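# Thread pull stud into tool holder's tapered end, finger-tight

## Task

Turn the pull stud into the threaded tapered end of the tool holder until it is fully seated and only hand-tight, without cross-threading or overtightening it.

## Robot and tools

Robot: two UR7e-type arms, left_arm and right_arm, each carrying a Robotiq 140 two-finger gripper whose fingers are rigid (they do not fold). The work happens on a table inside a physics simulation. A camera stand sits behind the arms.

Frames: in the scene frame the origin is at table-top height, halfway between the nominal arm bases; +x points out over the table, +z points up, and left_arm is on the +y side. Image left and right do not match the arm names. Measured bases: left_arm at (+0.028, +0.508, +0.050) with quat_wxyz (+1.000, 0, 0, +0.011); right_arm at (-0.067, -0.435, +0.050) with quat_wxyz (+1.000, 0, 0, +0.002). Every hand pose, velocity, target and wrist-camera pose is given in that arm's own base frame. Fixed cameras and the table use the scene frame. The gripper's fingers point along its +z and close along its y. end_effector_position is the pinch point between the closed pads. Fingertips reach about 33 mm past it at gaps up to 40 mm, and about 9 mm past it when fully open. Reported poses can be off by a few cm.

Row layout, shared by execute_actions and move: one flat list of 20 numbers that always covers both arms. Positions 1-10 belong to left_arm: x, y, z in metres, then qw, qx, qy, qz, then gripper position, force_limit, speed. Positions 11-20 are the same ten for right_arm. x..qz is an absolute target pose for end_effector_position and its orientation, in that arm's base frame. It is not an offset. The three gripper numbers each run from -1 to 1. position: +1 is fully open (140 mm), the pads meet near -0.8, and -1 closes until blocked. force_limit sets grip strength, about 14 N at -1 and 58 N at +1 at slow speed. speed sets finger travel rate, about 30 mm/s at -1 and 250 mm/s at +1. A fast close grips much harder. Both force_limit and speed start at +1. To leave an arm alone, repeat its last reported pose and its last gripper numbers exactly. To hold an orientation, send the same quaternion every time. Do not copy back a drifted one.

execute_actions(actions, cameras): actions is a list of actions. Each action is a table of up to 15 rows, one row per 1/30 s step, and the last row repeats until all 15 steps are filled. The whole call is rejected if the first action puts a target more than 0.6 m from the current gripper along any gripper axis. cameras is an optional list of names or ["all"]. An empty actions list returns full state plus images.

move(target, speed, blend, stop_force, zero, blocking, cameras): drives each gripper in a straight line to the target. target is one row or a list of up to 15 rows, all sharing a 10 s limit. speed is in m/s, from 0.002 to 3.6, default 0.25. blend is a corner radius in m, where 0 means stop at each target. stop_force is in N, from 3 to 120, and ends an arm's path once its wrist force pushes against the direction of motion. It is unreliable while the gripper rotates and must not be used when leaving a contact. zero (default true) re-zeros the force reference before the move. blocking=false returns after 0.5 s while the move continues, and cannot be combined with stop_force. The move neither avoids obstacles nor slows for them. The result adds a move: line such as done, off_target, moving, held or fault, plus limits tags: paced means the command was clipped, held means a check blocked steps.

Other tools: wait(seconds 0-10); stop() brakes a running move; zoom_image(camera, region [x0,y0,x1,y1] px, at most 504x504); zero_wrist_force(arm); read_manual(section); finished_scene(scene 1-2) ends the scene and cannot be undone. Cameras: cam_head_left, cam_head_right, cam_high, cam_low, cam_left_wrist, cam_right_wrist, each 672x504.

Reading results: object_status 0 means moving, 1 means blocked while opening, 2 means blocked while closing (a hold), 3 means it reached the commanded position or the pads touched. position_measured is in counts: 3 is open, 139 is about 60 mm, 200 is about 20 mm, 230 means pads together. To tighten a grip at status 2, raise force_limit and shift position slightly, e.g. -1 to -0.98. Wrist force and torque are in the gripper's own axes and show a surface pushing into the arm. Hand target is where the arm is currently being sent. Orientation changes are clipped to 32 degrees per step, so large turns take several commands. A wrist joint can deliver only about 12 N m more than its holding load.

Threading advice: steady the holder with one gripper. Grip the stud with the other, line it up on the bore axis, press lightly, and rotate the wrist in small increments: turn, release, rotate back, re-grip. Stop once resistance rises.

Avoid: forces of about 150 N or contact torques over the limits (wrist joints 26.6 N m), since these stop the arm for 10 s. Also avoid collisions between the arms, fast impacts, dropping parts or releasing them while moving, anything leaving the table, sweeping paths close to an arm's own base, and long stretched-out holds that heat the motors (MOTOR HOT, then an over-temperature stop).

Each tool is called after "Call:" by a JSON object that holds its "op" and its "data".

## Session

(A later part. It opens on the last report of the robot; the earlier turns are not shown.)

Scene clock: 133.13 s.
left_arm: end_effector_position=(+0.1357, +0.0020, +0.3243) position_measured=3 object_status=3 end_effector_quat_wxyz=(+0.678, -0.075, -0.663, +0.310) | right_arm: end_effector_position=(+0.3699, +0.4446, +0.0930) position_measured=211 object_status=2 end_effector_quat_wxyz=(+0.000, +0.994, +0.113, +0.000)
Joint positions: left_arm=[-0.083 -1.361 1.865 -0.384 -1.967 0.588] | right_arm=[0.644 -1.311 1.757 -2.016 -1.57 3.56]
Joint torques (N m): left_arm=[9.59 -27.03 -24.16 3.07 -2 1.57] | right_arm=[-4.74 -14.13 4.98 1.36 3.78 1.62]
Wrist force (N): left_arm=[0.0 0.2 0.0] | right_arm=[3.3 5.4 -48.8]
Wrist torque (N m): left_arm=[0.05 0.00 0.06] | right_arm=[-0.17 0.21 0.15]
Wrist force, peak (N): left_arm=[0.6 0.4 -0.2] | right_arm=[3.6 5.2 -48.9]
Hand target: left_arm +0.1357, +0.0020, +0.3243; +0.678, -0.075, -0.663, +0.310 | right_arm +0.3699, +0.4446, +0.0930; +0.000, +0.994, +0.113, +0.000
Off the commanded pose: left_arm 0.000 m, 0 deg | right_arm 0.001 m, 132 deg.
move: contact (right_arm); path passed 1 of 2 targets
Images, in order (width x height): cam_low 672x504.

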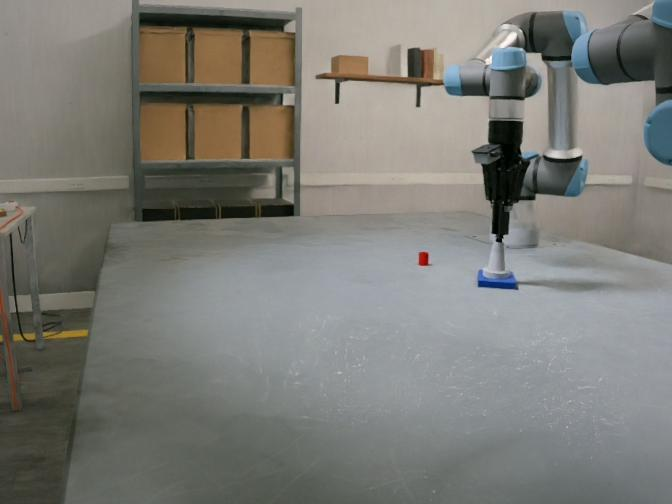

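Call:
{"op": "move", "data": {"target": [0.1357,0.0020,0.3243,0.678,-0.075,-0.663,0.310,1,1,1,0.3699,0.4446,0.0931,0,0.5086,-0.8610,0,-1,0,-1], "speed": 0.4, "cameras": ["cam_low","cam_right_wrist"]}}

Call:
{"op": "zoom_image", "data": {"camera": "cam_low", "region": [470, 200, 530, 270]}}

Call:
{"op": "zoom_image", "data": {"camera": "cam_right_wrist", "region": [280, 130, 430, 270]}}

Scene clock: 145.43 s.
left_arm: end_effector_position=(+0.1357, +0.0020, +0.3243) position_measured=3 object_status=3 end_effector_quat_wxyz=(+0.678, -0.075, -0.663, +0.310) | right_arm: end_effector_position=(+0.3699, +0.4446, +0.0931) position_measured=211 object_status=2 end_effector_quat_wxyz=(+0.000, -0.509, +0.861, +0.000)
Joint positions: left_arm=[-0.083 -1.361 1.865 -0.384 -1.967 0.588] | right_arm=[0.644 -1.311 1.757 -2.016 -1.571 5.86]
Joint torques (N m): left_arm=[9.5 -25.87 -23.71 3.54 -2.13 1.47] | right_arm=[12.35 -1.47 -8.01 6.87 2.12 0.78]
Wrist force (N): left_arm=[-0.1 0.2 0.0] | right_arm=[-11.1 -12.8 -38.0]
Wrist torque (N m): left_arm=[0.03 0.01 0.06] | right_arm=[0.77 0.08 0.25]
Wrist force, peak (N): left_arm=[-0.3 0.4 0.4] | right_arm=[3.3 5.1 -49.0]
Hand target: left_arm +0.1357, +0.0020, +0.3243; +0.678, -0.075, -0.663, +0.310 | right_arm +0.3699, +0.4446, +0.0931; +0.000, -0.509, +0.861, +0.000
Off the commanded pose: left_arm 0.000 m, 0 deg | right_arm 0.000 m, 0 deg.
move: done
Images, in order (width x height): cam_low 672x504, cam_right_wrist 672x504.

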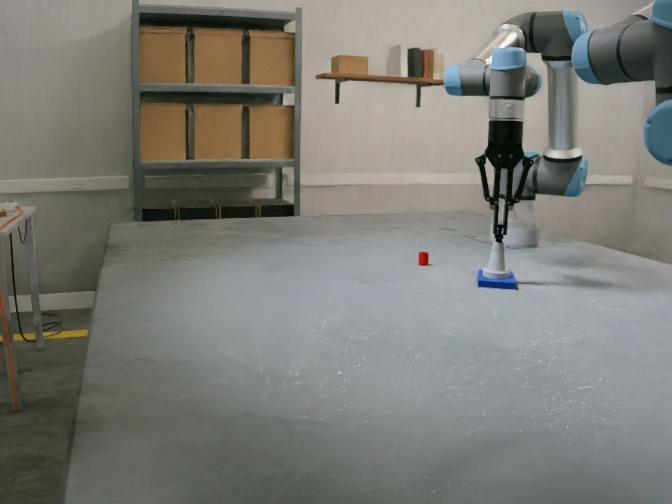

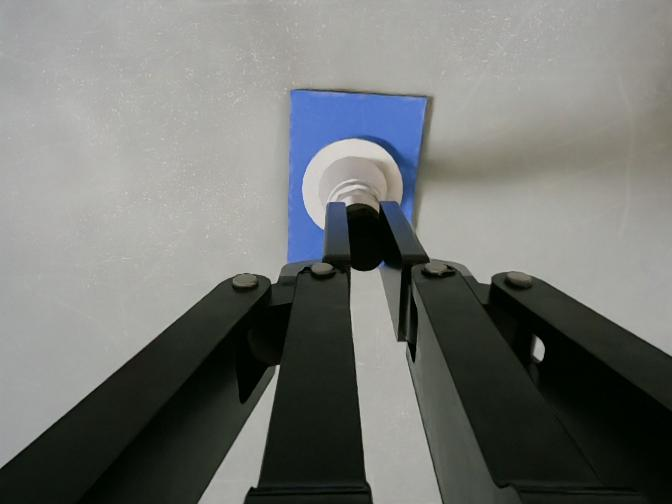

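Scaled by 7.200 from the camera's 672x504 image, which has a finer 960x720 frame.

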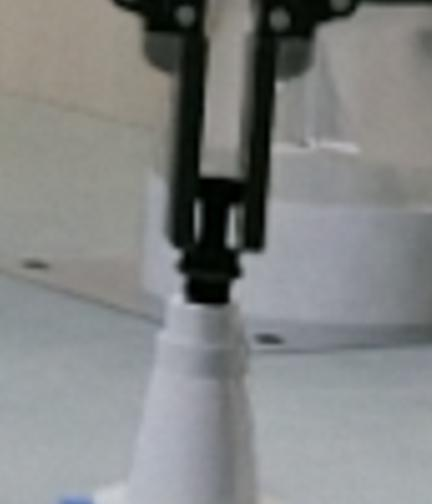

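Scaled by 3.360 from the camera's 672x504 image, which has a finer 960x720 frame.

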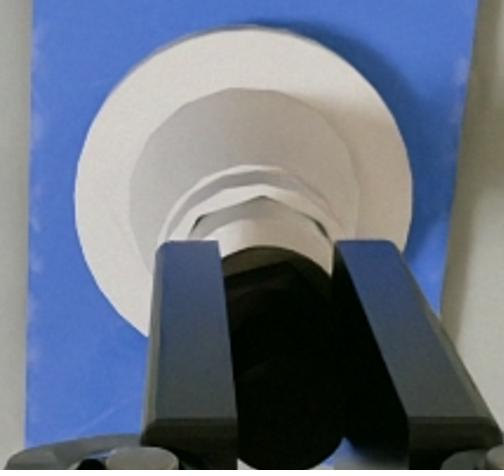

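Call:
{"op": "move", "data": {"target": [[0.1357,0.0020,0.3243,0.678,-0.075,-0.663,0.310,1,1,1,0.3699,0.4446,0.0955,0,0.5086,-0.8610,0,-1,0,-1],[0.1357,0.0020,0.3243,0.678,-0.075,-0.663,0.310,1,1,1,0.3702,0.4446,0.0955,0,0.9937,0.1122,0,-1,0,-1],[0.1357,0.0020,0.3243,0.678,-0.075,-0.663,0.310,1,1,1,0.3704,0.4446,0.0955,0,0.3035,0.9528,0,-1,0,-1],[0.1357,0.0020,0.3243,0.678,-0.075,-0.663,0.310,1,1,1,0.3704,0.4446,0.0955,0,-0.7459,0.6661,0,-1,0,-1]], "speed": [0.05,1,1,1]}}

Call:
{"op": "move", "data": {"target": [[0.1357,0.0020,0.3243,0.678,-0.075,-0.663,0.310,1,1,1,0.3704,0.4446,0.0955,0,-0.9127,-0.4086,0,-1,0,-1],[0.1357,0.0020,0.3243,0.678,-0.075,-0.663,0.310,1,1,1,0.3704,0.4446,0.0955,0,0,-1,0,-1,0,-1]], "speed": 1, "cameras": ["cam_low","cam_head_left","cam_head_right","cam_right_wrist"]}}

Call:
{"op": "zoom_image", "data": {"camera": "cam_low", "region": [480, 210, 520, 250]}}

Call:
{"op": "zoom_image", "data": {"camera": "cam_head_left", "region": [325, 205, 365, 245]}}

Call:
{"op": "zoom_image", "data": {"camera": "cam_right_wrist", "region": [280, 130, 430, 270]}}

Scene clock: 168.87 s.
left_arm: end_effector_position=(+0.1357, +0.0020, +0.3243) position_measured=3 object_status=3 end_effector_quat_wxyz=(+0.678, -0.075, -0.663, +0.310) | right_arm: end_effector_position=(+0.3704, +0.4446, +0.0955) position_measured=211 object_status=2 end_effector_quat_wxyz=(+0.000, +0.746, -0.666, +0.000)
Joint positions: left_arm=[-0.083 -1.361 1.865 -0.384 -1.967 0.588] | right_arm=[0.644 -1.313 1.752 -2.01 -1.571 -1.04]
Joint torques (N m): left_arm=[9.2 -24.53 -23.17 3.91 -2.04 1.54] | right_arm=[-4.56 -45.67 -14.33 -0.29 0.51 -0.85]
Wrist force (N): left_arm=[0.1 0.2 -0.3] | right_arm=[-3.8 -3.3 -3.3]
Wrist torque (N m): left_arm=[0.03 -0.02 0.06] | right_arm=[0.19 0.30 0.21]
Wrist force, peak (N): left_arm=[-0.4 0.5 -0.3] | right_arm=[-12.8 -13.7 -39.9]
Hand target: left_arm +0.1357, +0.0020, +0.3243; +0.678, -0.075, -0.663, +0.310 | right_arm +0.3704, +0.4446, +0.0955; +0.000, +0.746, -0.666, +0.000
Off the commanded pose: left_arm 0.000 m, 0 deg | right_arm 0.000 m, 0 deg.
move: done

Scene clock: 172.47 s.
left_arm: end_effector_position=(+0.1357, +0.0020, +0.3243) position_measured=3 object_status=3 end_effector_quat_wxyz=(+0.678, -0.075, -0.663, +0.310) | right_arm: end_effector_position=(+0.3704, +0.4446, +0.0955) position_measured=211 object_status=2 end_effector_quat_wxyz=(+0.000, +0.000, +1.000, +0.000)
Joint positions: left_arm=[-0.083 -1.361 1.865 -0.384 -1.967 0.588] | right_arm=[0.644 -1.313 1.752 -2.01 -1.571 -5.639]
Joint torques (N m): left_arm=[9.55 -24.2 -23.5 4.21 -1.96 1.8] | right_arm=[-5.16 -46.48 -15.34 -0.95 0.75 -0.64]
Wrist force (N): left_arm=[0.0 0.3 0.3] | right_arm=[-4.5 -1.3 -2.1]
Wrist torque (N m): left_arm=[0.06 0.00 0.06] | right_arm=[-0.12 0.33 0.21]
Wrist force, peak (N): left_arm=[0.4 0.5 -0.1] | right_arm=[-3.7 -3.5 -4.1]
Hand target: left_arm +0.1357, +0.0020, +0.3243; +0.678, -0.075, -0.663, +0.310 | right_arm +0.3704, +0.4446, +0.0955; +0.000, +0.000, +1.000, +0.000
Off the commanded pose: left_arm 0.000 m, 0 deg | right_arm 0.000 m, 0 deg.
move: done
Images, in order (width x height): cam_head_left 672x504, cam_head_right 672x504, cam_low 672x504, cam_right_wrist 672x504.

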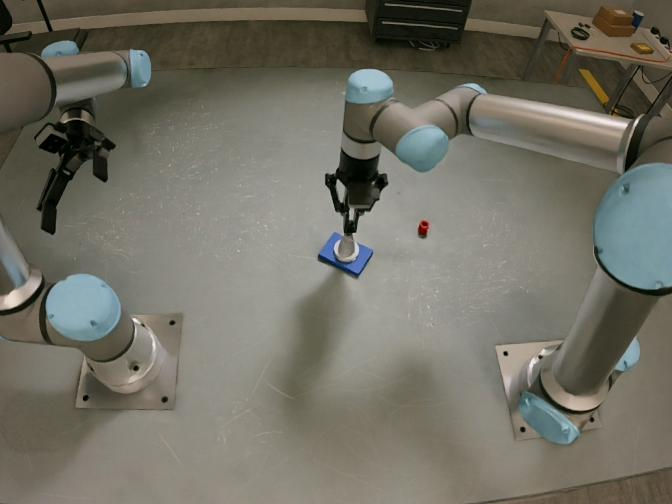

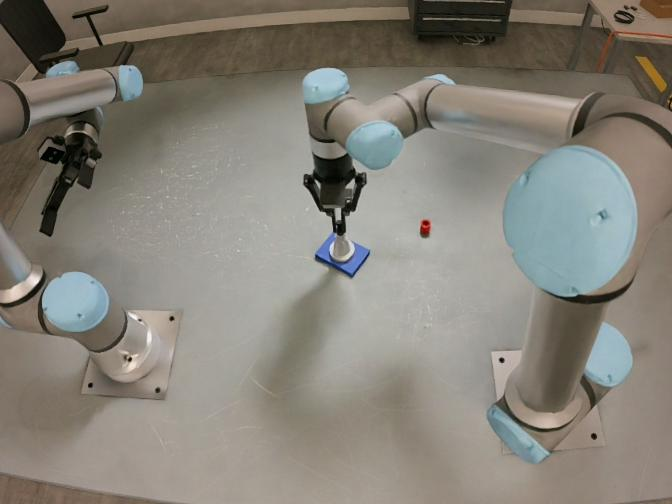

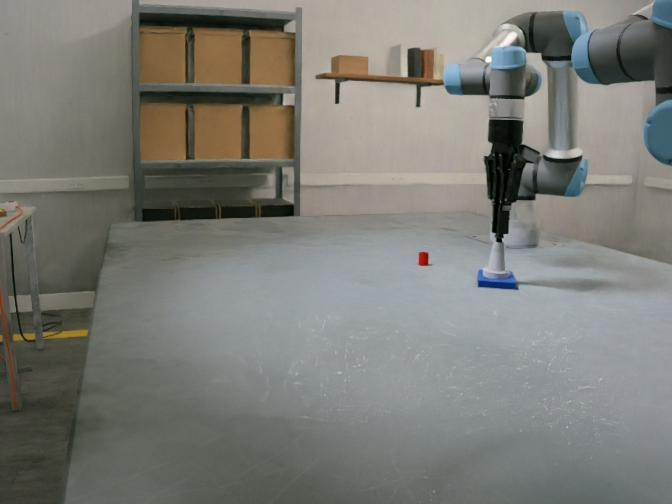

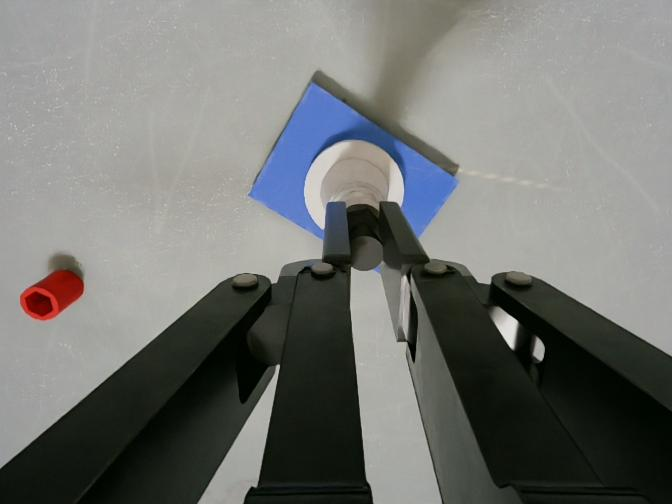

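Scaled by 12.600 from the camera's 672x504 image, which has a finer 960x720 frame.

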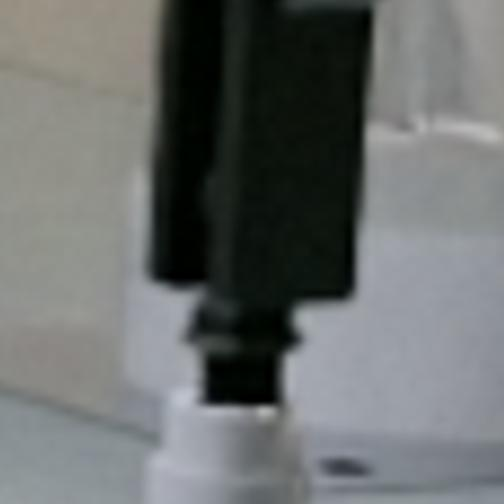

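Scaled by 12.600 from the camera's 672x504 image, which has a finer 960x720 frame.

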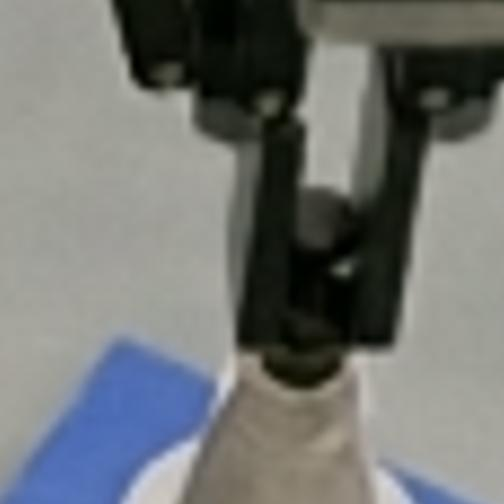

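Scaled by 3.360 from the camera's 672x504 image, which has a finer 960x720 frame.

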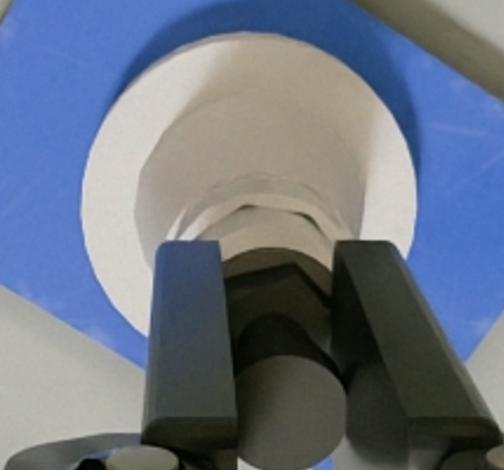

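Call:
{"op": "move", "data": {"target": [0.1357,0.0020,0.3243,0.678,-0.075,-0.663,0.310,1,1,1,0.3709,0.4446,0.0955,0,0,-1,0,-1,0,-1], "speed": 0.01}}

Call:
{"op": "move", "data": {"target": [0.1357,0.0020,0.3243,0.678,-0.075,-0.663,0.310,1,1,1,0.3709,0.4446,0.0915,0,0,-1,0,-1,0,-1], "speed": 0.004, "stop_force": 12}}

Scene clock: 180.20 s.
left_arm: end_effector_position=(+0.1357, +0.0020, +0.3243) position_measured=3 object_status=3 end_effector_quat_wxyz=(+0.678, -0.075, -0.663, +0.310) | right_arm: end_effector_position=(+0.3709, +0.4446, +0.0955) position_measured=211 object_status=2 end_effector_quat_wxyz=(+0.000, +0.000, +1.000, +0.000)
Joint positions: left_arm=[-0.083 -1.361 1.865 -0.384 -1.967 0.588] | right_arm=[0.643 -1.312 1.751 -2.01 -1.571 -5.64]
Joint torques (N m): left_arm=[9.7 -23.51 -23.88 4.37 -1.99 1.59] | right_arm=[-8.76 -21.34 -31.29 -0.69 -1.42 -1.41]
Wrist force (N): left_arm=[0.2 0.1 0.0] | right_arm=[-4.0 -0.9 -2.2]
Wrist torque (N m): left_arm=[0.01 -0.05 0.06] | right_arm=[-0.10 0.31 0.26]
Wrist force, peak (N): left_arm=[0.0 0.6 -0.3] | right_arm=[-4.9 -1.1 -2.0]
Hand target: left_arm +0.1357, +0.0020, +0.3243; +0.678, -0.075, -0.663, +0.310 | right_arm +0.3709, +0.4446, +0.0955; +0.000, +0.000, +1.000, +0.000
Off the commanded pose: left_arm 0.000 m, 0 deg | right_arm 0.000 m, 0 deg.
move: done

Scene clock: 181.67 s.
left_arm: end_effector_position=(+0.1357, +0.0020, +0.3243) position_measured=3 object_status=3 end_effector_quat_wxyz=(+0.678, -0.075, -0.663, +0.310) | right_arm: end_effector_position=(+0.3710, +0.4446, +0.0946) position_measured=211 object_status=2 end_effector_quat_wxyz=(+0.000, +0.000, +1.000, +0.000)
Joint positions: left_arm=[-0.083 -1.361 1.865 -0.384 -1.967 0.588] | right_arm=[0.643 -1.311 1.753 -2.013 -1.571 -5.64]
Joint torques (N m): left_arm=[9.87 -23.95 -23.18 4.43 -1.96 1.51] | right_arm=[-2.61 -38.65 -24.22 0.76 0.71 -0.86]
Wrist force (N): left_arm=[-0.1 0.4 0.0] | right_arm=[-6.8 -1.4 -15.1]
Wrist torque (N m): left_arm=[0.09 0.01 0.06] | right_arm=[-0.05 0.34 0.26]
Wrist force, peak (N): left_arm=[0.0 0.5 0.4] | right_arm=[-7.6 -2.0 -20.2]
Hand target: left_arm +0.1357, +0.0020, +0.3243; +0.678, -0.075, -0.663, +0.310 | right_arm +0.3710, +0.4446, +0.0946; +0.000, +0.000, +1.000, +0.000
Off the commanded pose: left_arm 0.000 m, 0 deg | right_arm 0.003 m, 0 deg.
move: contact (right_arm)

Call:
{"op": "move", "data": {"target": [0.1357,0.0020,0.3243,0.678,-0.075,-0.663,0.310,1,1,1,0.3704,0.4447,0.0945,0,-0.9127,-0.4086,0,-1,0,-1], "speed": 0.4}}

Call:
{"op": "move", "data": {"target": [0.1357,0.0020,0.3243,0.678,-0.075,-0.663,0.310,1,1,1,0.3704,0.4447,0.0945,0,-0.7459,0.6661,0,-1,0,-1], "speed": 0.4}}

Call:
{"op": "move", "data": {"target": [0.1357,0.0020,0.3243,0.678,-0.075,-0.663,0.310,1,1,1,0.3704,0.4447,0.0940,0,0.3035,0.9528,0,-1,0,-1], "speed": 0.4}}

Scene clock: 202.67 s.
left_arm: end_effector_position=(+0.1357, +0.0020, +0.3243) position_measured=3 object_status=3 end_effector_quat_wxyz=(+0.678, -0.075, -0.663, +0.310) | right_arm: end_effector_position=(+0.3704, +0.4447, +0.0946) position_measured=211 object_status=2 end_effector_quat_wxyz=(+0.000, +0.913, +0.409, +0.000)
Joint positions: left_arm=[-0.083 -1.361 1.865 -0.384 -1.967 0.588] | right_arm=[0.644 -1.312 1.753 -2.013 -1.571 -3.34]
Joint torques (N m): left_arm=[9.36 -21.64 -23.57 4.67 -2.05 1.56] | right_arm=[7.59 -21.13 -30.54 -0.5 0.41 0.69]
Wrist force (N): left_arm=[-0.2 0.5 0.1] | right_arm=[-1.8 5.6 -3.7]
Wrist torque (N m): left_arm=[0.10 0.03 0.06] | right_arm=[-0.38 0.31 0.33]
Wrist force, peak (N): left_arm=[0.0 0.3 -0.5] | right_arm=[-7.1 -1.4 -15.3]
Hand target: left_arm +0.1357, +0.0020, +0.3243; +0.678, -0.075, -0.663, +0.310 | right_arm +0.3704, +0.4447, +0.0945; +0.000, +0.913, +0.409, +0.000
Off the commanded pose: left_arm 0.000 m, 0 deg | right_arm 0.000 m, 0 deg.
move: done

Scene clock: 206.10 s.
left_arm: end_effector_position=(+0.1357, +0.0020, +0.3243) position_measured=3 object_status=3 end_effector_quat_wxyz=(+0.678, -0.075, -0.663, +0.310) | right_arm: end_effector_position=(+0.3704, +0.4447, +0.0946) position_measured=211 object_status=2 end_effector_quat_wxyz=(+0.000, +0.746, -0.666, +0.000)
Joint positions: left_arm=[-0.083 -1.361 1.865 -0.384 -1.967 0.588] | right_arm=[0.644 -1.312 1.753 -2.013 -1.571 -1.04]
Joint torques (N m): left_arm=[9.28 -21.49 -23.58 4.83 -1.94 1.51] | right_arm=[11.43 -19.51 -26.12 0.87 0.43 0.72]
Wrist force (N): left_arm=[-0.4 0.3 0.0] | right_arm=[-3.2 -7.4 -5.6]
Wrist torque (N m): left_arm=[0.08 0.07 0.06] | right_arm=[0.39 0.28 0.33]
Wrist force, peak (N): left_arm=[0.0 0.5 0.1] | right_arm=[-3.6 -8.3 -6.1]
Hand target: left_arm +0.1357, +0.0020, +0.3243; +0.678, -0.075, -0.663, +0.310 | right_arm +0.3704, +0.4447, +0.0945; +0.000, +0.746, -0.666, +0.000
Off the commanded pose: left_arm 0.000 m, 0 deg | right_arm 0.000 m, 0 deg.
move: done

Scene clock: 209.53 s.
left_arm: end_effector_position=(+0.1357, +0.0020, +0.3243) position_measured=3 object_status=3 end_effector_quat_wxyz=(+0.678, -0.075, -0.663, +0.310) | right_arm: end_effector_position=(+0.3704, +0.4447, +0.0940) position_measured=211 object_status=2 end_effector_quat_wxyz=(+0.000, +0.303, +0.953, +0.000)
Joint positions: left_arm=[-0.083 -1.361 1.865 -0.384 -1.967 0.588] | right_arm=[0.644 -1.311 1.754 -2.014 -1.571 1.26]
Joint torques (N m): left_arm=[8.78 -20.93 -23.41 4.75 -2.13 1.57] | right_arm=[8.49 -14.56 -22.62 2.02 -1.32 0.64]
Wrist force (N): left_arm=[0.1 -0.1 0.1] | right_arm=[-3.8 5.0 -14.5]
Wrist torque (N m): left_arm=[-0.02 -0.03 0.05] | right_arm=[-0.30 0.34 0.35]
Wrist force, peak (N): left_arm=[-0.3 0.5 0.1] | right_arm=[-3.2 6.2 -16.6]
Hand target: left_arm +0.1357, +0.0020, +0.3243; +0.678, -0.075, -0.663, +0.310 | right_arm +0.3704, +0.4447, +0.0940; +0.000, +0.304, +0.953, +0.000
Off the commanded pose: left_arm 0.000 m, 0 deg | right_arm 0.000 m, 0 deg.
move: done

Call:
{"op": "move", "data": {"target": [0.1357,0.0020,0.3243,0.678,-0.075,-0.663,0.310,1,1,1,0.3707,0.4447,0.0937,0,0.9937,0.1122,0,-1,0,-1], "speed": 0.4}}

Call:
{"op": "move", "data": {"target": [0.1357,0.0020,0.3243,0.678,-0.075,-0.663,0.310,1,1,1,0.3707,0.4447,0.0935,0,0.5086,-0.8610,0,-1,0,-1], "speed": 0.4}}

Scene clock: 231.43 s.
left_arm: end_effector_position=(+0.1357, +0.0020, +0.3243) position_measured=3 object_status=3 end_effector_quat_wxyz=(+0.678, -0.075, -0.663, +0.310) | right_arm: end_effector_position=(+0.3707, +0.4447, +0.0937) position_measured=211 object_status=2 end_effector_quat_wxyz=(+0.000, +0.994, +0.112, +0.000)
Joint positions: left_arm=[-0.083 -1.361 1.865 -0.384 -1.967 0.588] | right_arm=[0.644 -1.31 1.754 -2.015 -1.571 3.56]
Joint torques (N m): left_arm=[9.2 -21.64 -23.74 4.82 -2.14 1.46] | right_arm=[10.14 -10.24 -20.72 0.85 -1.05 0.8]
Wrist force (N): left_arm=[0.1 0.4 0.2] | right_arm=[-2.2 1.0 -24.7]
Wrist torque (N m): left_arm=[0.08 -0.03 0.06] | right_arm=[-0.19 0.42 0.23]
Wrist force, peak (N): left_arm=[-0.2 0.6 0.0] | right_arm=[-2.5 0.7 -24.8]
Hand target: left_arm +0.1357, +0.0020, +0.3243; +0.678, -0.075, -0.663, +0.310 | right_arm +0.3707, +0.4447, +0.0937; +0.000, +0.994, +0.112, +0.000
Off the commanded pose: left_arm 0.000 m, 0 deg | right_arm 0.000 m, 0 deg.
move: done

Scene clock: 234.87 s.
left_arm: end_effector_position=(+0.1357, +0.0020, +0.3243) position_measured=3 object_status=3 end_effector_quat_wxyz=(+0.678, -0.075, -0.663, +0.310) | right_arm: end_effector_position=(+0.3707, +0.4447, +0.0935) position_measured=211 object_status=2 end_effector_quat_wxyz=(+0.000, -0.509, +0.861, +0.000)
Joint positions: left_arm=[-0.083 -1.361 1.865 -0.384 -1.967 0.588] | right_arm=[0.644 -1.31 1.754 -2.015 -1.571 5.859]
Joint torques (N m): left_arm=[9.22 -21.59 -23.62 4.79 -2.06 1.56] | right_arm=[14.54 -8.93 -18.29 3.28 1.63 0.7]
Wrist force (N): left_arm=[0.2 0.2 0.0] | right_arm=[-7.2 -10.3 -25.0]
Wrist torque (N m): left_arm=[0.03 -0.04 0.05] | right_arm=[0.35 0.40 0.28]
Wrist force, peak (N): left_arm=[0.0 0.6 -0.1] | right_arm=[-8.8 -9.6 -26.8]
Hand target: left_arm +0.1357, +0.0020, +0.3243; +0.678, -0.075, -0.663, +0.310 | right_arm +0.3707, +0.4447, +0.0935; +0.000, -0.509, +0.861, +0.000
Off the commanded pose: left_arm 0.000 m, 0 deg | right_arm 0.000 m, 0 deg.
move: done

Call:
{"op": "move", "data": {"target": [0.1357,0.0020,0.3243,0.678,-0.075,-0.663,0.310,1,1,1,0.3707,0.4447,0.0935,0,0.5086,-0.8610,0,-0.62,0,-1], "speed": 0.4, "cameras": ["cam_low","cam_head_left","cam_head_right","cam_right_wrist"]}}

Call:
{"op": "zoom_image", "data": {"camera": "cam_low", "region": [480, 210, 520, 250]}}

Call:
{"op": "zoom_image", "data": {"camera": "cam_head_left", "region": [325, 205, 365, 245]}}

Call:
{"op": "zoom_image", "data": {"camera": "cam_right_wrist", "region": [280, 130, 430, 270]}}

Scene clock: 244.53 s.
left_arm: end_effector_position=(+0.1357, +0.0020, +0.3243) position_measured=3 object_status=3 end_effector_quat_wxyz=(+0.678, -0.075, -0.663, +0.310) | right_arm: end_effector_position=(+0.3706, +0.4447, +0.0935) position_measured=208 object_status=3 end_effector_quat_wxyz=(+0.000, -0.509, +0.861, +0.000)
Joint positions: left_arm=[-0.083 -1.361 1.865 -0.384 -1.967 0.588] | right_arm=[0.644 -1.31 1.754 -2.015 -1.571 5.86]
Joint torques (N m): left_arm=[9.57 -22.01 -23.51 4.79 -1.95 1.47] | right_arm=[5.08 -14.72 -18.5 0.12 -1.41 1.32]
Wrist force (N): left_arm=[-0.1 0.5 0.1] | right_arm=[-7.5 -3.6 -20.7]
Wrist torque (N m): left_arm=[0.09 0.02 0.06] | right_arm=[0.04 0.39 0.32]
Wrist force, peak (N): left_arm=[0.1 0.6 -0.1] | right_arm=[-7.3 -10.8 -24.6]
Hand target: left_arm +0.1357, +0.0020, +0.3243; +0.678, -0.075, -0.663, +0.310 | right_arm +0.3707, +0.4447, +0.0935; +0.000, -0.509, +0.861, +0.000
Off the commanded pose: left_arm 0.000 m, 0 deg | right_arm 0.000 m, 0 deg.
move: done
Images, in order (width x height): cam_head_left 672x504, cam_head_right 672x504, cam_low 672x504, cam_right_wrist 672x504.

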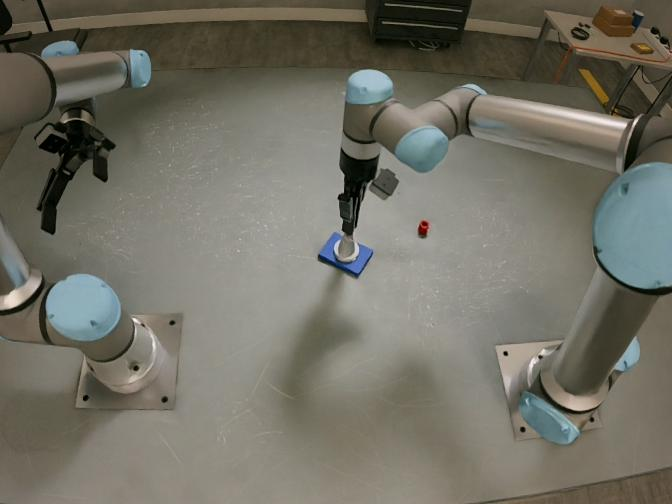

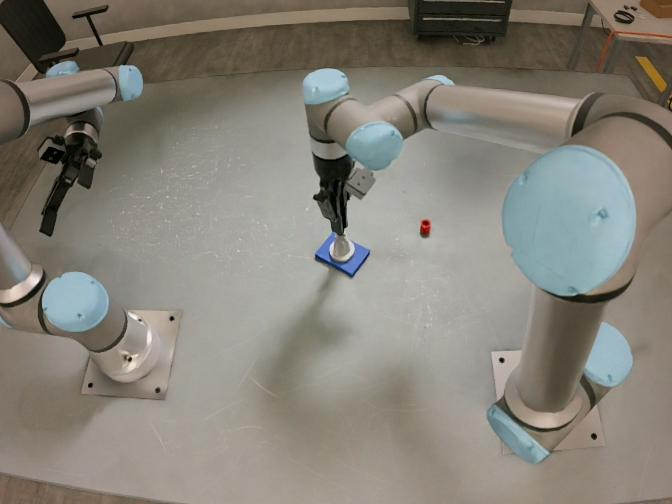

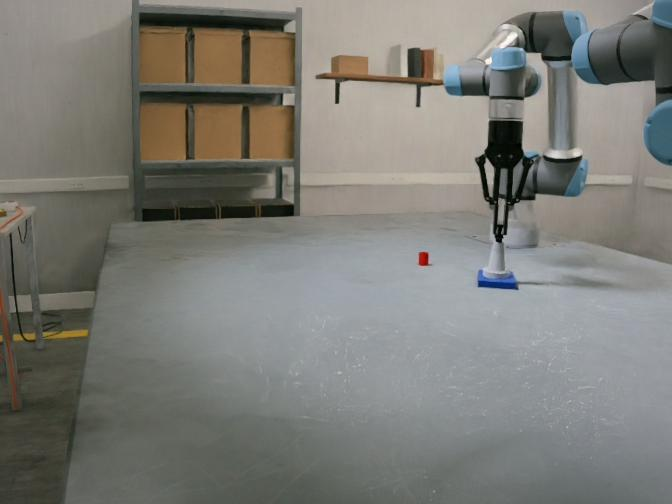

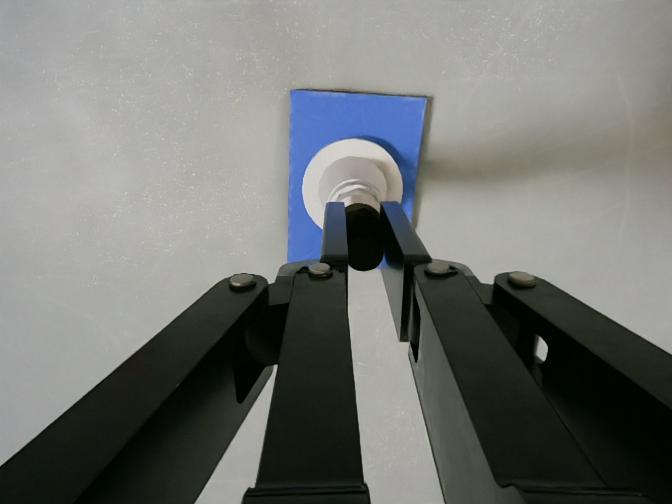

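Scaled by 12.600 from the camera's 672x504 image, which has a finer 960x720 frame.

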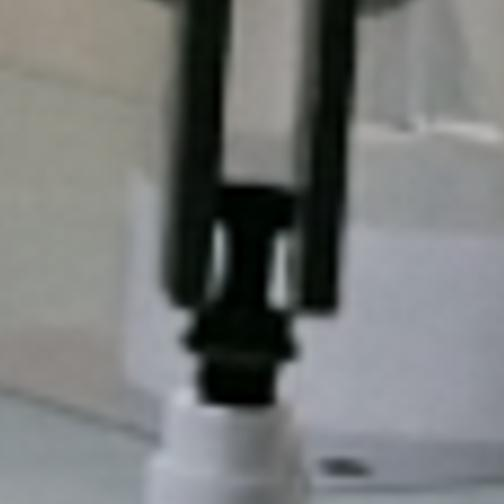

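Scaled by 12.600 from the camera's 672x504 image, which has a finer 960x720 frame.

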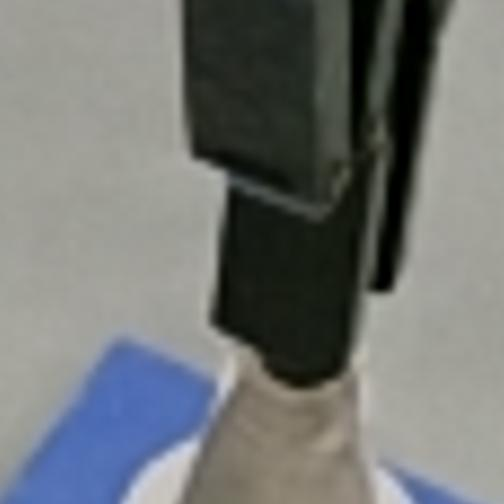

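Scaled by 3.360 from the camera's 672x504 image, which has a finer 960x720 frame.

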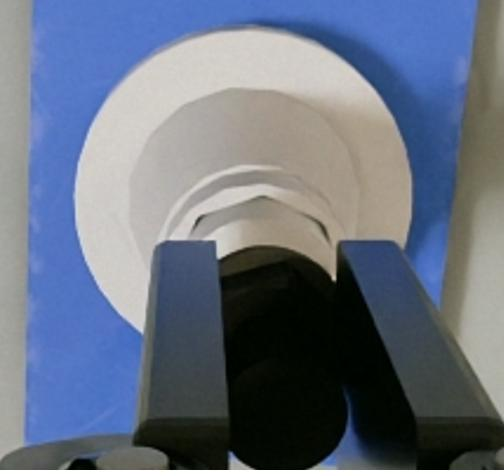

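Call:
{"op": "move", "data": {"target": [[0.1357,0.0020,0.3243,0.678,-0.075,-0.663,0.310,1,1,1,0.3705,0.4447,0.0948,0,0.5086,-0.8610,0,-0.5,0,-1],[0.1357,0.0020,0.3243,0.678,-0.075,-0.663,0.310,1,1,1,0.3705,0.4447,0.0948,0,0.9937,0.1122,0,-0.5,0,-1],[0.1357,0.0020,0.3243,0.678,-0.075,-0.663,0.310,1,1,1,0.3705,0.4447,0.0948,0,0.3035,0.9528,0,-0.5,0,-1],[0.1357,0.0020,0.3243,0.678,-0.075,-0.663,0.310,1,1,1,0.3705,0.4447,0.0948,0,-0.7459,0.6661,0,-0.5,0,-1]], "speed": [0.05,1,1,1]}}

Call:
{"op": "move", "data": {"target": [[0.1357,0.0020,0.3243,0.678,-0.075,-0.663,0.310,1,1,1,0.3705,0.4447,0.0948,0,-0.9127,-0.4086,0,-0.5,0,-1],[0.1357,0.0020,0.3243,0.678,-0.075,-0.663,0.310,1,1,1,0.3705,0.4447,0.0948,0,0,-1,0,-0.5,0,-1]], "speed": 1, "cameras": ["cam_low","cam_head_left","cam_head_right","cam_right_wrist"]}}

Call:
{"op": "zoom_image", "data": {"camera": "cam_low", "region": [480, 210, 520, 250]}}

Call:
{"op": "zoom_image", "data": {"camera": "cam_head_left", "region": [325, 205, 365, 245]}}

Call:
{"op": "zoom_image", "data": {"camera": "cam_right_wrist", "region": [280, 130, 430, 270]}}

Scene clock: 263.33 s.
left_arm: end_effector_position=(+0.1357, +0.0020, +0.3243) position_measured=3 object_status=3 end_effector_quat_wxyz=(+0.678, -0.075, -0.663, +0.310) | right_arm: end_effector_position=(+0.3705, +0.4447, +0.0948) position_measured=192 object_status=3 end_effector_quat_wxyz=(+0.000, +0.746, -0.666, +0.000)
Joint positions: left_arm=[-0.083 -1.361 1.865 -0.384 -1.967 0.588] | right_arm=[0.644 -1.312 1.753 -2.012 -1.571 -1.04]
Joint torques (N m): left_arm=[8.97 -22.06 -24.44 4.77 -2.02 1.49] | right_arm=[-6.22 -46.8 -17.23 -1.3 0.31 -0.73]
Wrist force (N): left_arm=[-0.3 -0.2 -0.2] | right_arm=[-2.5 -0.1 -2.1]
Wrist torque (N m): left_arm=[-0.03 0.07 0.06] | right_arm=[0.05 0.23 0.20]
Wrist force, peak (N): left_arm=[0.0 0.6 0.1] | right_arm=[-7.7 -3.6 -20.8]
Hand target: left_arm +0.1357, +0.0020, +0.3243; +0.678, -0.075, -0.663, +0.310 | right_arm +0.3705, +0.4447, +0.0948; +0.000, +0.746, -0.666, +0.000
Off the commanded pose: left_arm 0.000 m, 0 deg | right_arm 0.000 m, 0 deg.
move: done

Scene clock: 266.93 s.
left_arm: end_effector_position=(+0.1357, +0.0020, +0.3243) position_measured=3 object_status=3 end_effector_quat_wxyz=(+0.678, -0.075, -0.663, +0.310) | right_arm: end_effector_position=(+0.3705, +0.4447, +0.0948) position_measured=192 object_status=3 end_effector_quat_wxyz=(+0.000, +0.000, +1.000, +0.000)
Joint positions: left_arm=[-0.083 -1.361 1.865 -0.384 -1.967 0.588] | right_arm=[0.644 -1.312 1.753 -2.012 -1.571 -5.639]
Joint torques (N m): left_arm=[8.98 -22.07 -23.58 4.77 -2.18 1.63] | right_arm=[-5.57 -47.05 -17.44 -1.24 0.41 -0.79]
Wrist force (N): left_arm=[-0.2 0.3 0.0] | right_arm=[-2.5 -1.1 -1.9]
Wrist torque (N m): left_arm=[0.05 0.04 0.06] | right_arm=[-0.18 0.27 0.21]
Wrist force, peak (N): left_arm=[-0.4 0.4 0.4] | right_arm=[-3.0 -0.6 -2.2]
Hand target: left_arm +0.1357, +0.0020, +0.3243; +0.678, -0.075, -0.663, +0.310 | right_arm +0.3705, +0.4447, +0.0948; +0.000, +0.000, +1.000, +0.000
Off the commanded pose: left_arm 0.000 m, 0 deg | right_arm 0.000 m, 0 deg.
move: done
Images, in order (width x height): cam_head_left 672x504, cam_head_right 672x504, cam_low 672x504, cam_right_wrist 672x504.

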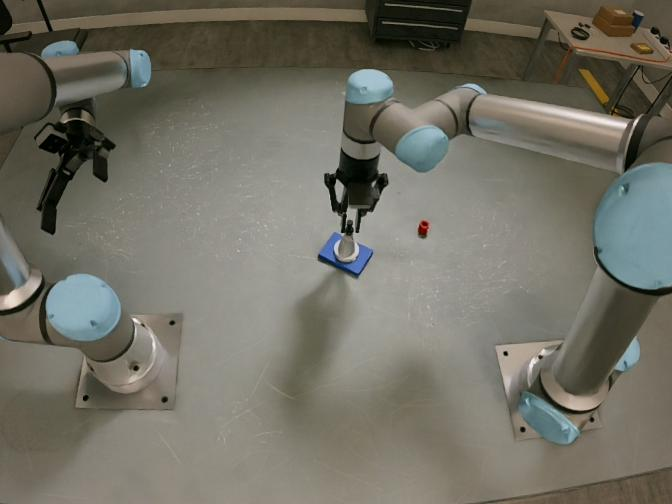

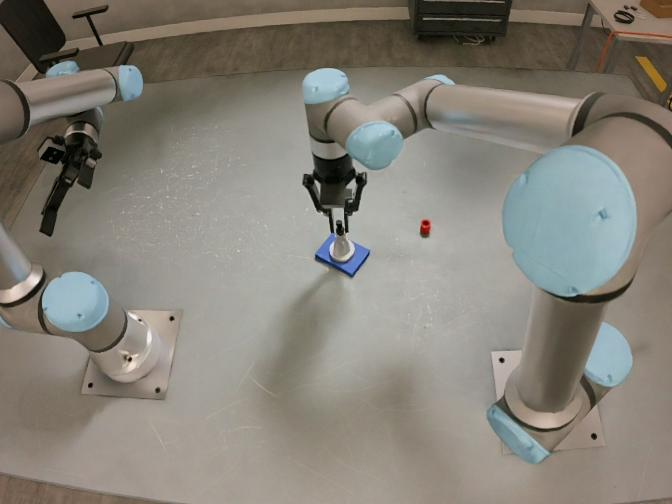

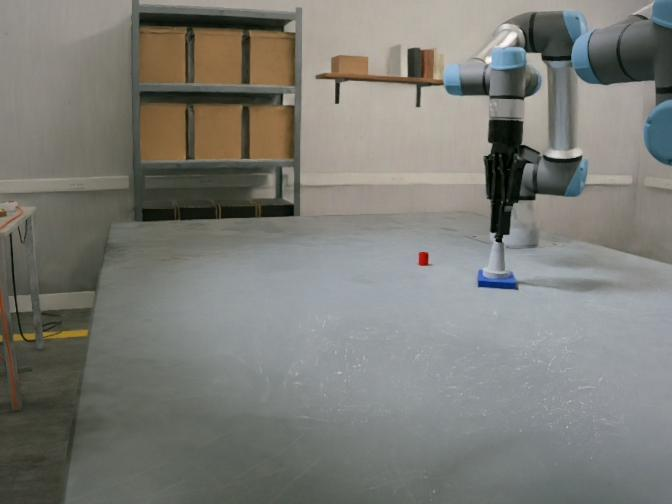

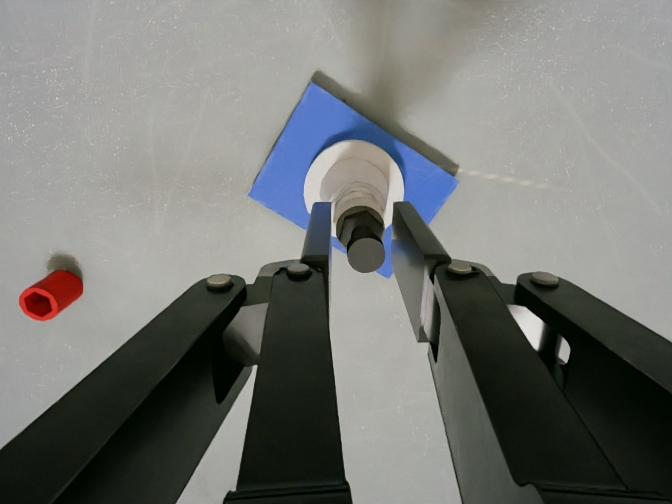

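Scaled by 12.600 from the camera's 672x504 image, which has a finer 960x720 frame.

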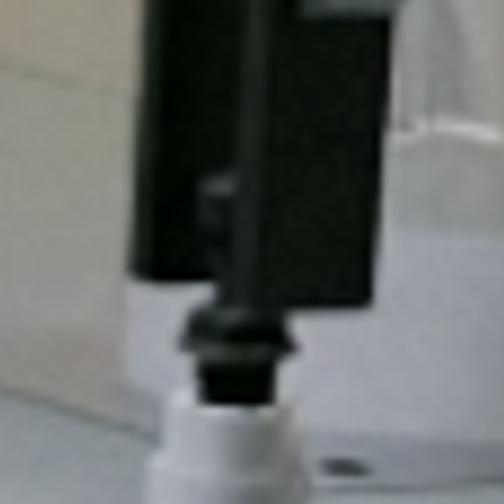

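Scaled by 12.600 from the camera's 672x504 image, which has a finer 960x720 frame.

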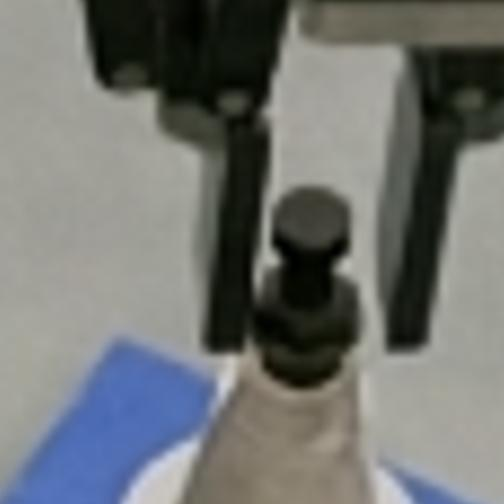

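Scaled by 3.360 from the camera's 672x504 image, which has a finer 960x720 frame.

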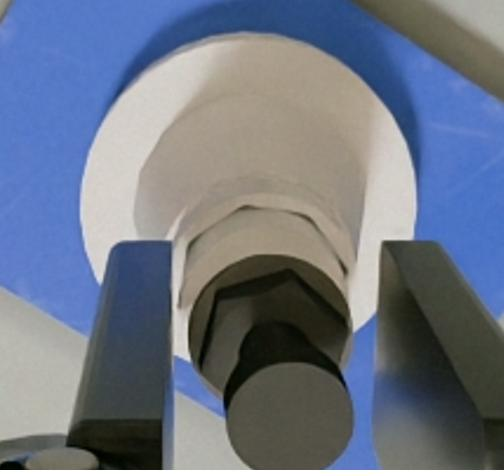

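Call:
{"op": "move", "data": {"target": [0.1357,0.0020,0.3243,0.678,-0.075,-0.663,0.310,1,1,1,0.3705,0.4447,0.0948,0,0,-1,0,-1,0,-1], "speed": 0.4}}

Call:
{"op": "move", "data": {"target": [[0.1357,0.0020,0.3243,0.678,-0.075,-0.663,0.310,1,1,1,0.3705,0.4447,0.0945,0,-0.9127,-0.4086,0,-1,0,-1],[0.1357,0.0020,0.3243,0.678,-0.075,-0.663,0.310,1,1,1,0.3705,0.4447,0.0942,0,-0.7459,0.6661,0,-1,0,-1]], "speed": 0.45, "stop_force": 35}}

Call:
{"op": "move", "data": {"target": [0.1357,0.0020,0.3243,0.678,-0.075,-0.663,0.310,1,1,1,0.3705,0.4447,0.0942,0,0.3035,0.9528,0,-1,0,-1], "speed": 0.4}}

Scene clock: 279.90 s.
left_arm: end_effector_position=(+0.1357, +0.0020, +0.3243) position_measured=3 object_status=3 end_effector_quat_wxyz=(+0.678, -0.075, -0.663, +0.310) | right_arm: end_effector_position=(+0.3705, +0.4447, +0.0948) position_measured=211 object_status=0 end_effector_quat_wxyz=(+0.000, +0.000, +1.000, +0.000)
Joint positions: left_arm=[-0.083 -1.361 1.865 -0.384 -1.967 0.588] | right_arm=[0.644 -1.312 1.753 -2.012 -1.571 -5.639]
Joint torques (N m): left_arm=[9.61 -21.31 -23.62 4.79 -1.98 1.48] | right_arm=[6.12 -44.42 -24.2 -2.31 -1.72 -0.93]
Wrist force (N): left_arm=[0.0 0.2 -0.1] | right_arm=[-2.3 -1.2 -6.1]
Wrist torque (N m): left_arm=[0.04 -0.01 0.06] | right_arm=[-0.12 0.26 0.21]
Wrist force, peak (N): left_arm=[-0.2 0.2 0.5] | right_arm=[-2.6 -1.2 -6.1]
Hand target: left_arm +0.1357, +0.0020, +0.3243; +0.678, -0.075, -0.663, +0.310 | right_arm +0.3705, +0.4447, +0.0948; +0.000, +0.000, +1.000, +0.000
Off the commanded pose: left_arm 0.000 m, 0 deg | right_arm 0.000 m, 0 deg.
move: done

Scene clock: 286.10 s.
left_arm: end_effector_position=(+0.1357, +0.0020, +0.3243) position_measured=3 object_status=3 end_effector_quat_wxyz=(+0.678, -0.075, -0.663, +0.310) | right_arm: end_effector_position=(+0.3705, +0.4447, +0.0942) position_measured=211 object_status=2 end_effector_quat_wxyz=(+0.000, +0.746, -0.666, +0.000)
Joint positions: left_arm=[-0.083 -1.361 1.865 -0.384 -1.967 0.588] | right_arm=[0.644 -1.311 1.754 -2.013 -1.571 -1.04]
Joint torques (N m): left_arm=[9 -21.3 -22.89 4.86 -2.02 1.53] | right_arm=[10.61 -18.19 -25.17 2.06 2.38 1.51]
Wrist force (N): left_arm=[-0.1 0.1 -0.1] | right_arm=[-3.7 -7.6 -9.7]
Wrist torque (N m): left_arm=[0.02 0.02 0.06] | right_arm=[0.33 0.25 0.33]
Wrist force, peak (N): left_arm=[-0.2 0.6 0.4] | right_arm=[-5.4 -7.0 -12.9]
Hand target: left_arm +0.1357, +0.0020, +0.3243; +0.678, -0.075, -0.663, +0.310 | right_arm +0.3705, +0.4447, +0.0942; +0.000, +0.746, -0.666, +0.000
Off the commanded pose: left_arm 0.000 m, 0 deg | right_arm 0.000 m, 0 deg.
move: done

Scene clock: 289.53 s.
left_arm: end_effector_position=(+0.1357, +0.0020, +0.3243) position_measured=3 object_status=3 end_effector_quat_wxyz=(+0.678, -0.075, -0.663, +0.310) | right_arm: end_effector_position=(+0.3705, +0.4447, +0.0942) position_measured=211 object_status=2 end_effector_quat_wxyz=(+0.000, +0.303, +0.953, +0.000)
Joint positions: left_arm=[-0.083 -1.361 1.865 -0.384 -1.967 0.588] | right_arm=[0.644 -1.311 1.754 -2.013 -1.571 1.26]
Joint torques (N m): left_arm=[8.16 -21.53 -23.36 4.76 -1.99 1.54] | right_arm=[8.76 -15.31 -24.71 1.98 -0.77 0.63]
Wrist force (N): left_arm=[-0.1 0.0 -0.1] | right_arm=[-4.3 5.2 -11.8]
Wrist torque (N m): left_arm=[0.00 0.02 0.07] | right_arm=[-0.34 0.25 0.34]
Wrist force, peak (N): left_arm=[-0.3 0.6 0.1] | right_arm=[-4.7 0.5 -19.7]
Hand target: left_arm +0.1357, +0.0020, +0.3243; +0.678, -0.075, -0.663, +0.310 | right_arm +0.3705, +0.4447, +0.0942; +0.000, +0.304, +0.953, +0.000
Off the commanded pose: left_arm 0.000 m, 0 deg | right_arm 0.000 m, 0 deg.
move: done

Call:
{"op": "move", "data": {"target": [0.1357,0.0020,0.3243,0.678,-0.075,-0.663,0.310,1,1,1,0.3708,0.4449,0.0937,0,0.9937,0.1122,0,-1,0,-1], "speed": 0.25}}

Call:
{"op": "move", "data": {"target": [0.1357,0.0020,0.3243,0.678,-0.075,-0.663,0.310,1,1,1,0.3708,0.4449,0.0933,0,0.5086,-0.8610,0,-1,0,-1], "speed": 0.25, "cameras": ["cam_low","cam_head_left"]}}

Call:
{"op": "zoom_image", "data": {"camera": "cam_low", "region": [480, 210, 520, 250]}}

Scene clock: 311.87 s.
left_arm: end_effector_position=(+0.1357, +0.0020, +0.3243) position_measured=3 object_status=3 end_effector_quat_wxyz=(+0.678, -0.075, -0.663, +0.310) | right_arm: end_effector_position=(+0.3708, +0.4449, +0.0937) position_measured=211 object_status=2 end_effector_quat_wxyz=(+0.000, +0.994, +0.112, +0.000)
Joint positions: left_arm=[-0.083 -1.361 1.865 -0.384 -1.967 0.588] | right_arm=[0.644 -1.31 1.753 -2.014 -1.571 3.56]
Joint torques (N m): left_arm=[8.32 -22.28 -23.28 4.79 -1.99 1.48] | right_arm=[11.22 -8.39 -20.47 -0.68 -0.68 0.56]
Wrist force (N): left_arm=[0.0 0.1 0.1] | right_arm=[-0.2 3.4 -27.5]
Wrist torque (N m): left_arm=[0.03 -0.01 0.06] | right_arm=[-0.22 0.26 0.28]
Wrist force, peak (N): left_arm=[0.3 0.6 0.0] | right_arm=[-0.8 3.0 -27.9]
Hand target: left_arm +0.1357, +0.0020, +0.3243; +0.678, -0.075, -0.663, +0.310 | right_arm +0.3708, +0.4449, +0.0937; +0.000, +0.994, +0.112, +0.000
Off the commanded pose: left_arm 0.000 m, 0 deg | right_arm 0.000 m, 0 deg.
move: done

Scene clock: 316.93 s.
left_arm: end_effector_position=(+0.1357, +0.0020, +0.3243) position_measured=3 object_status=3 end_effector_quat_wxyz=(+0.678, -0.075, -0.663, +0.310) | right_arm: end_effector_position=(+0.3708, +0.4449, +0.0933) position_measured=211 object_status=2 end_effector_quat_wxyz=(+0.000, -0.509, +0.861, +0.000)
Joint positions: left_arm=[-0.083 -1.361 1.865 -0.384 -1.967 0.588] | right_arm=[0.644 -1.309 1.754 -2.015 -1.571 5.86]
Joint torques (N m): left_arm=[8.71 -22.01 -23.19 4.8 -1.94 1.58] | right_arm=[13.04 -1.55 -7.42 2.83 0.4 0.52]
Wrist force (N): left_arm=[-0.1 0.3 0.2] | right_arm=[-7.2 -9.2 -39.3]
Wrist torque (N m): left_arm=[0.06 0.02 0.06] | right_arm=[0.58 0.17 0.25]
Wrist force, peak (N): left_arm=[-0.7 -0.2 0.2] | right_arm=[-7.2 -9.2 -39.3]
Hand target: left_arm +0.1357, +0.0020, +0.3243; +0.678, -0.075, -0.663, +0.310 | right_arm +0.3708, +0.4449, +0.0933; +0.000, -0.509, +0.861, +0.000
Off the commanded pose: left_arm 0.000 m, 0 deg | right_arm 0.000 m, 0 deg.
move: done
Images, in order (width x height): cam_head_left 672x504, cam_low 672x504.

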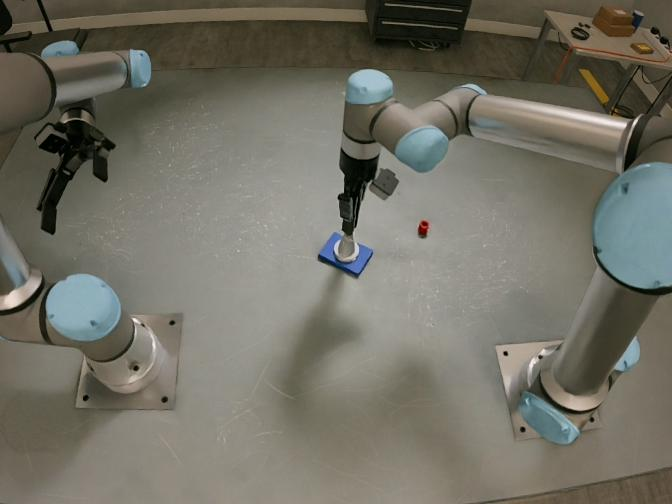

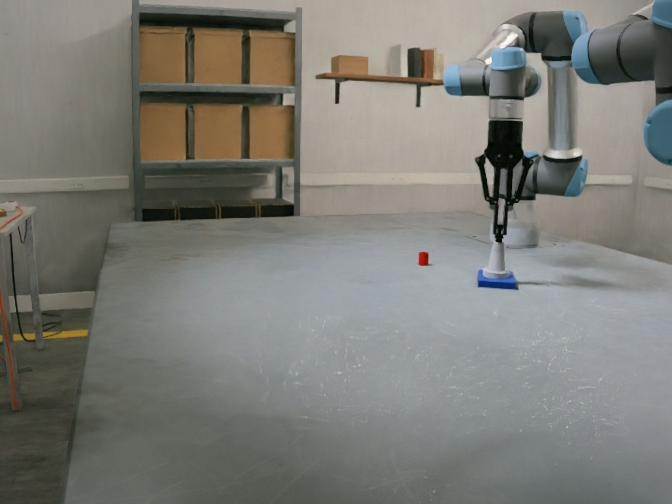

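Scaled by 12.600 from the camera's 672x504 image, which has a finer 960x720 frame.

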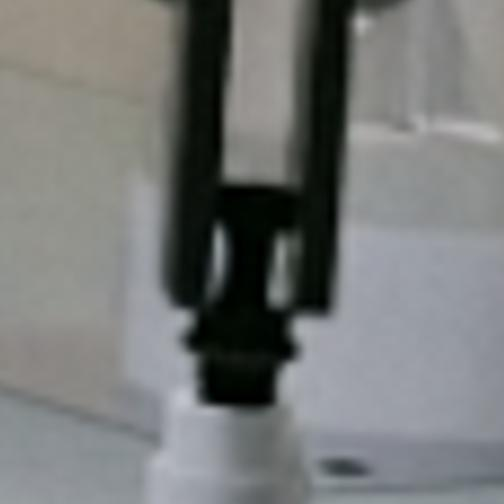

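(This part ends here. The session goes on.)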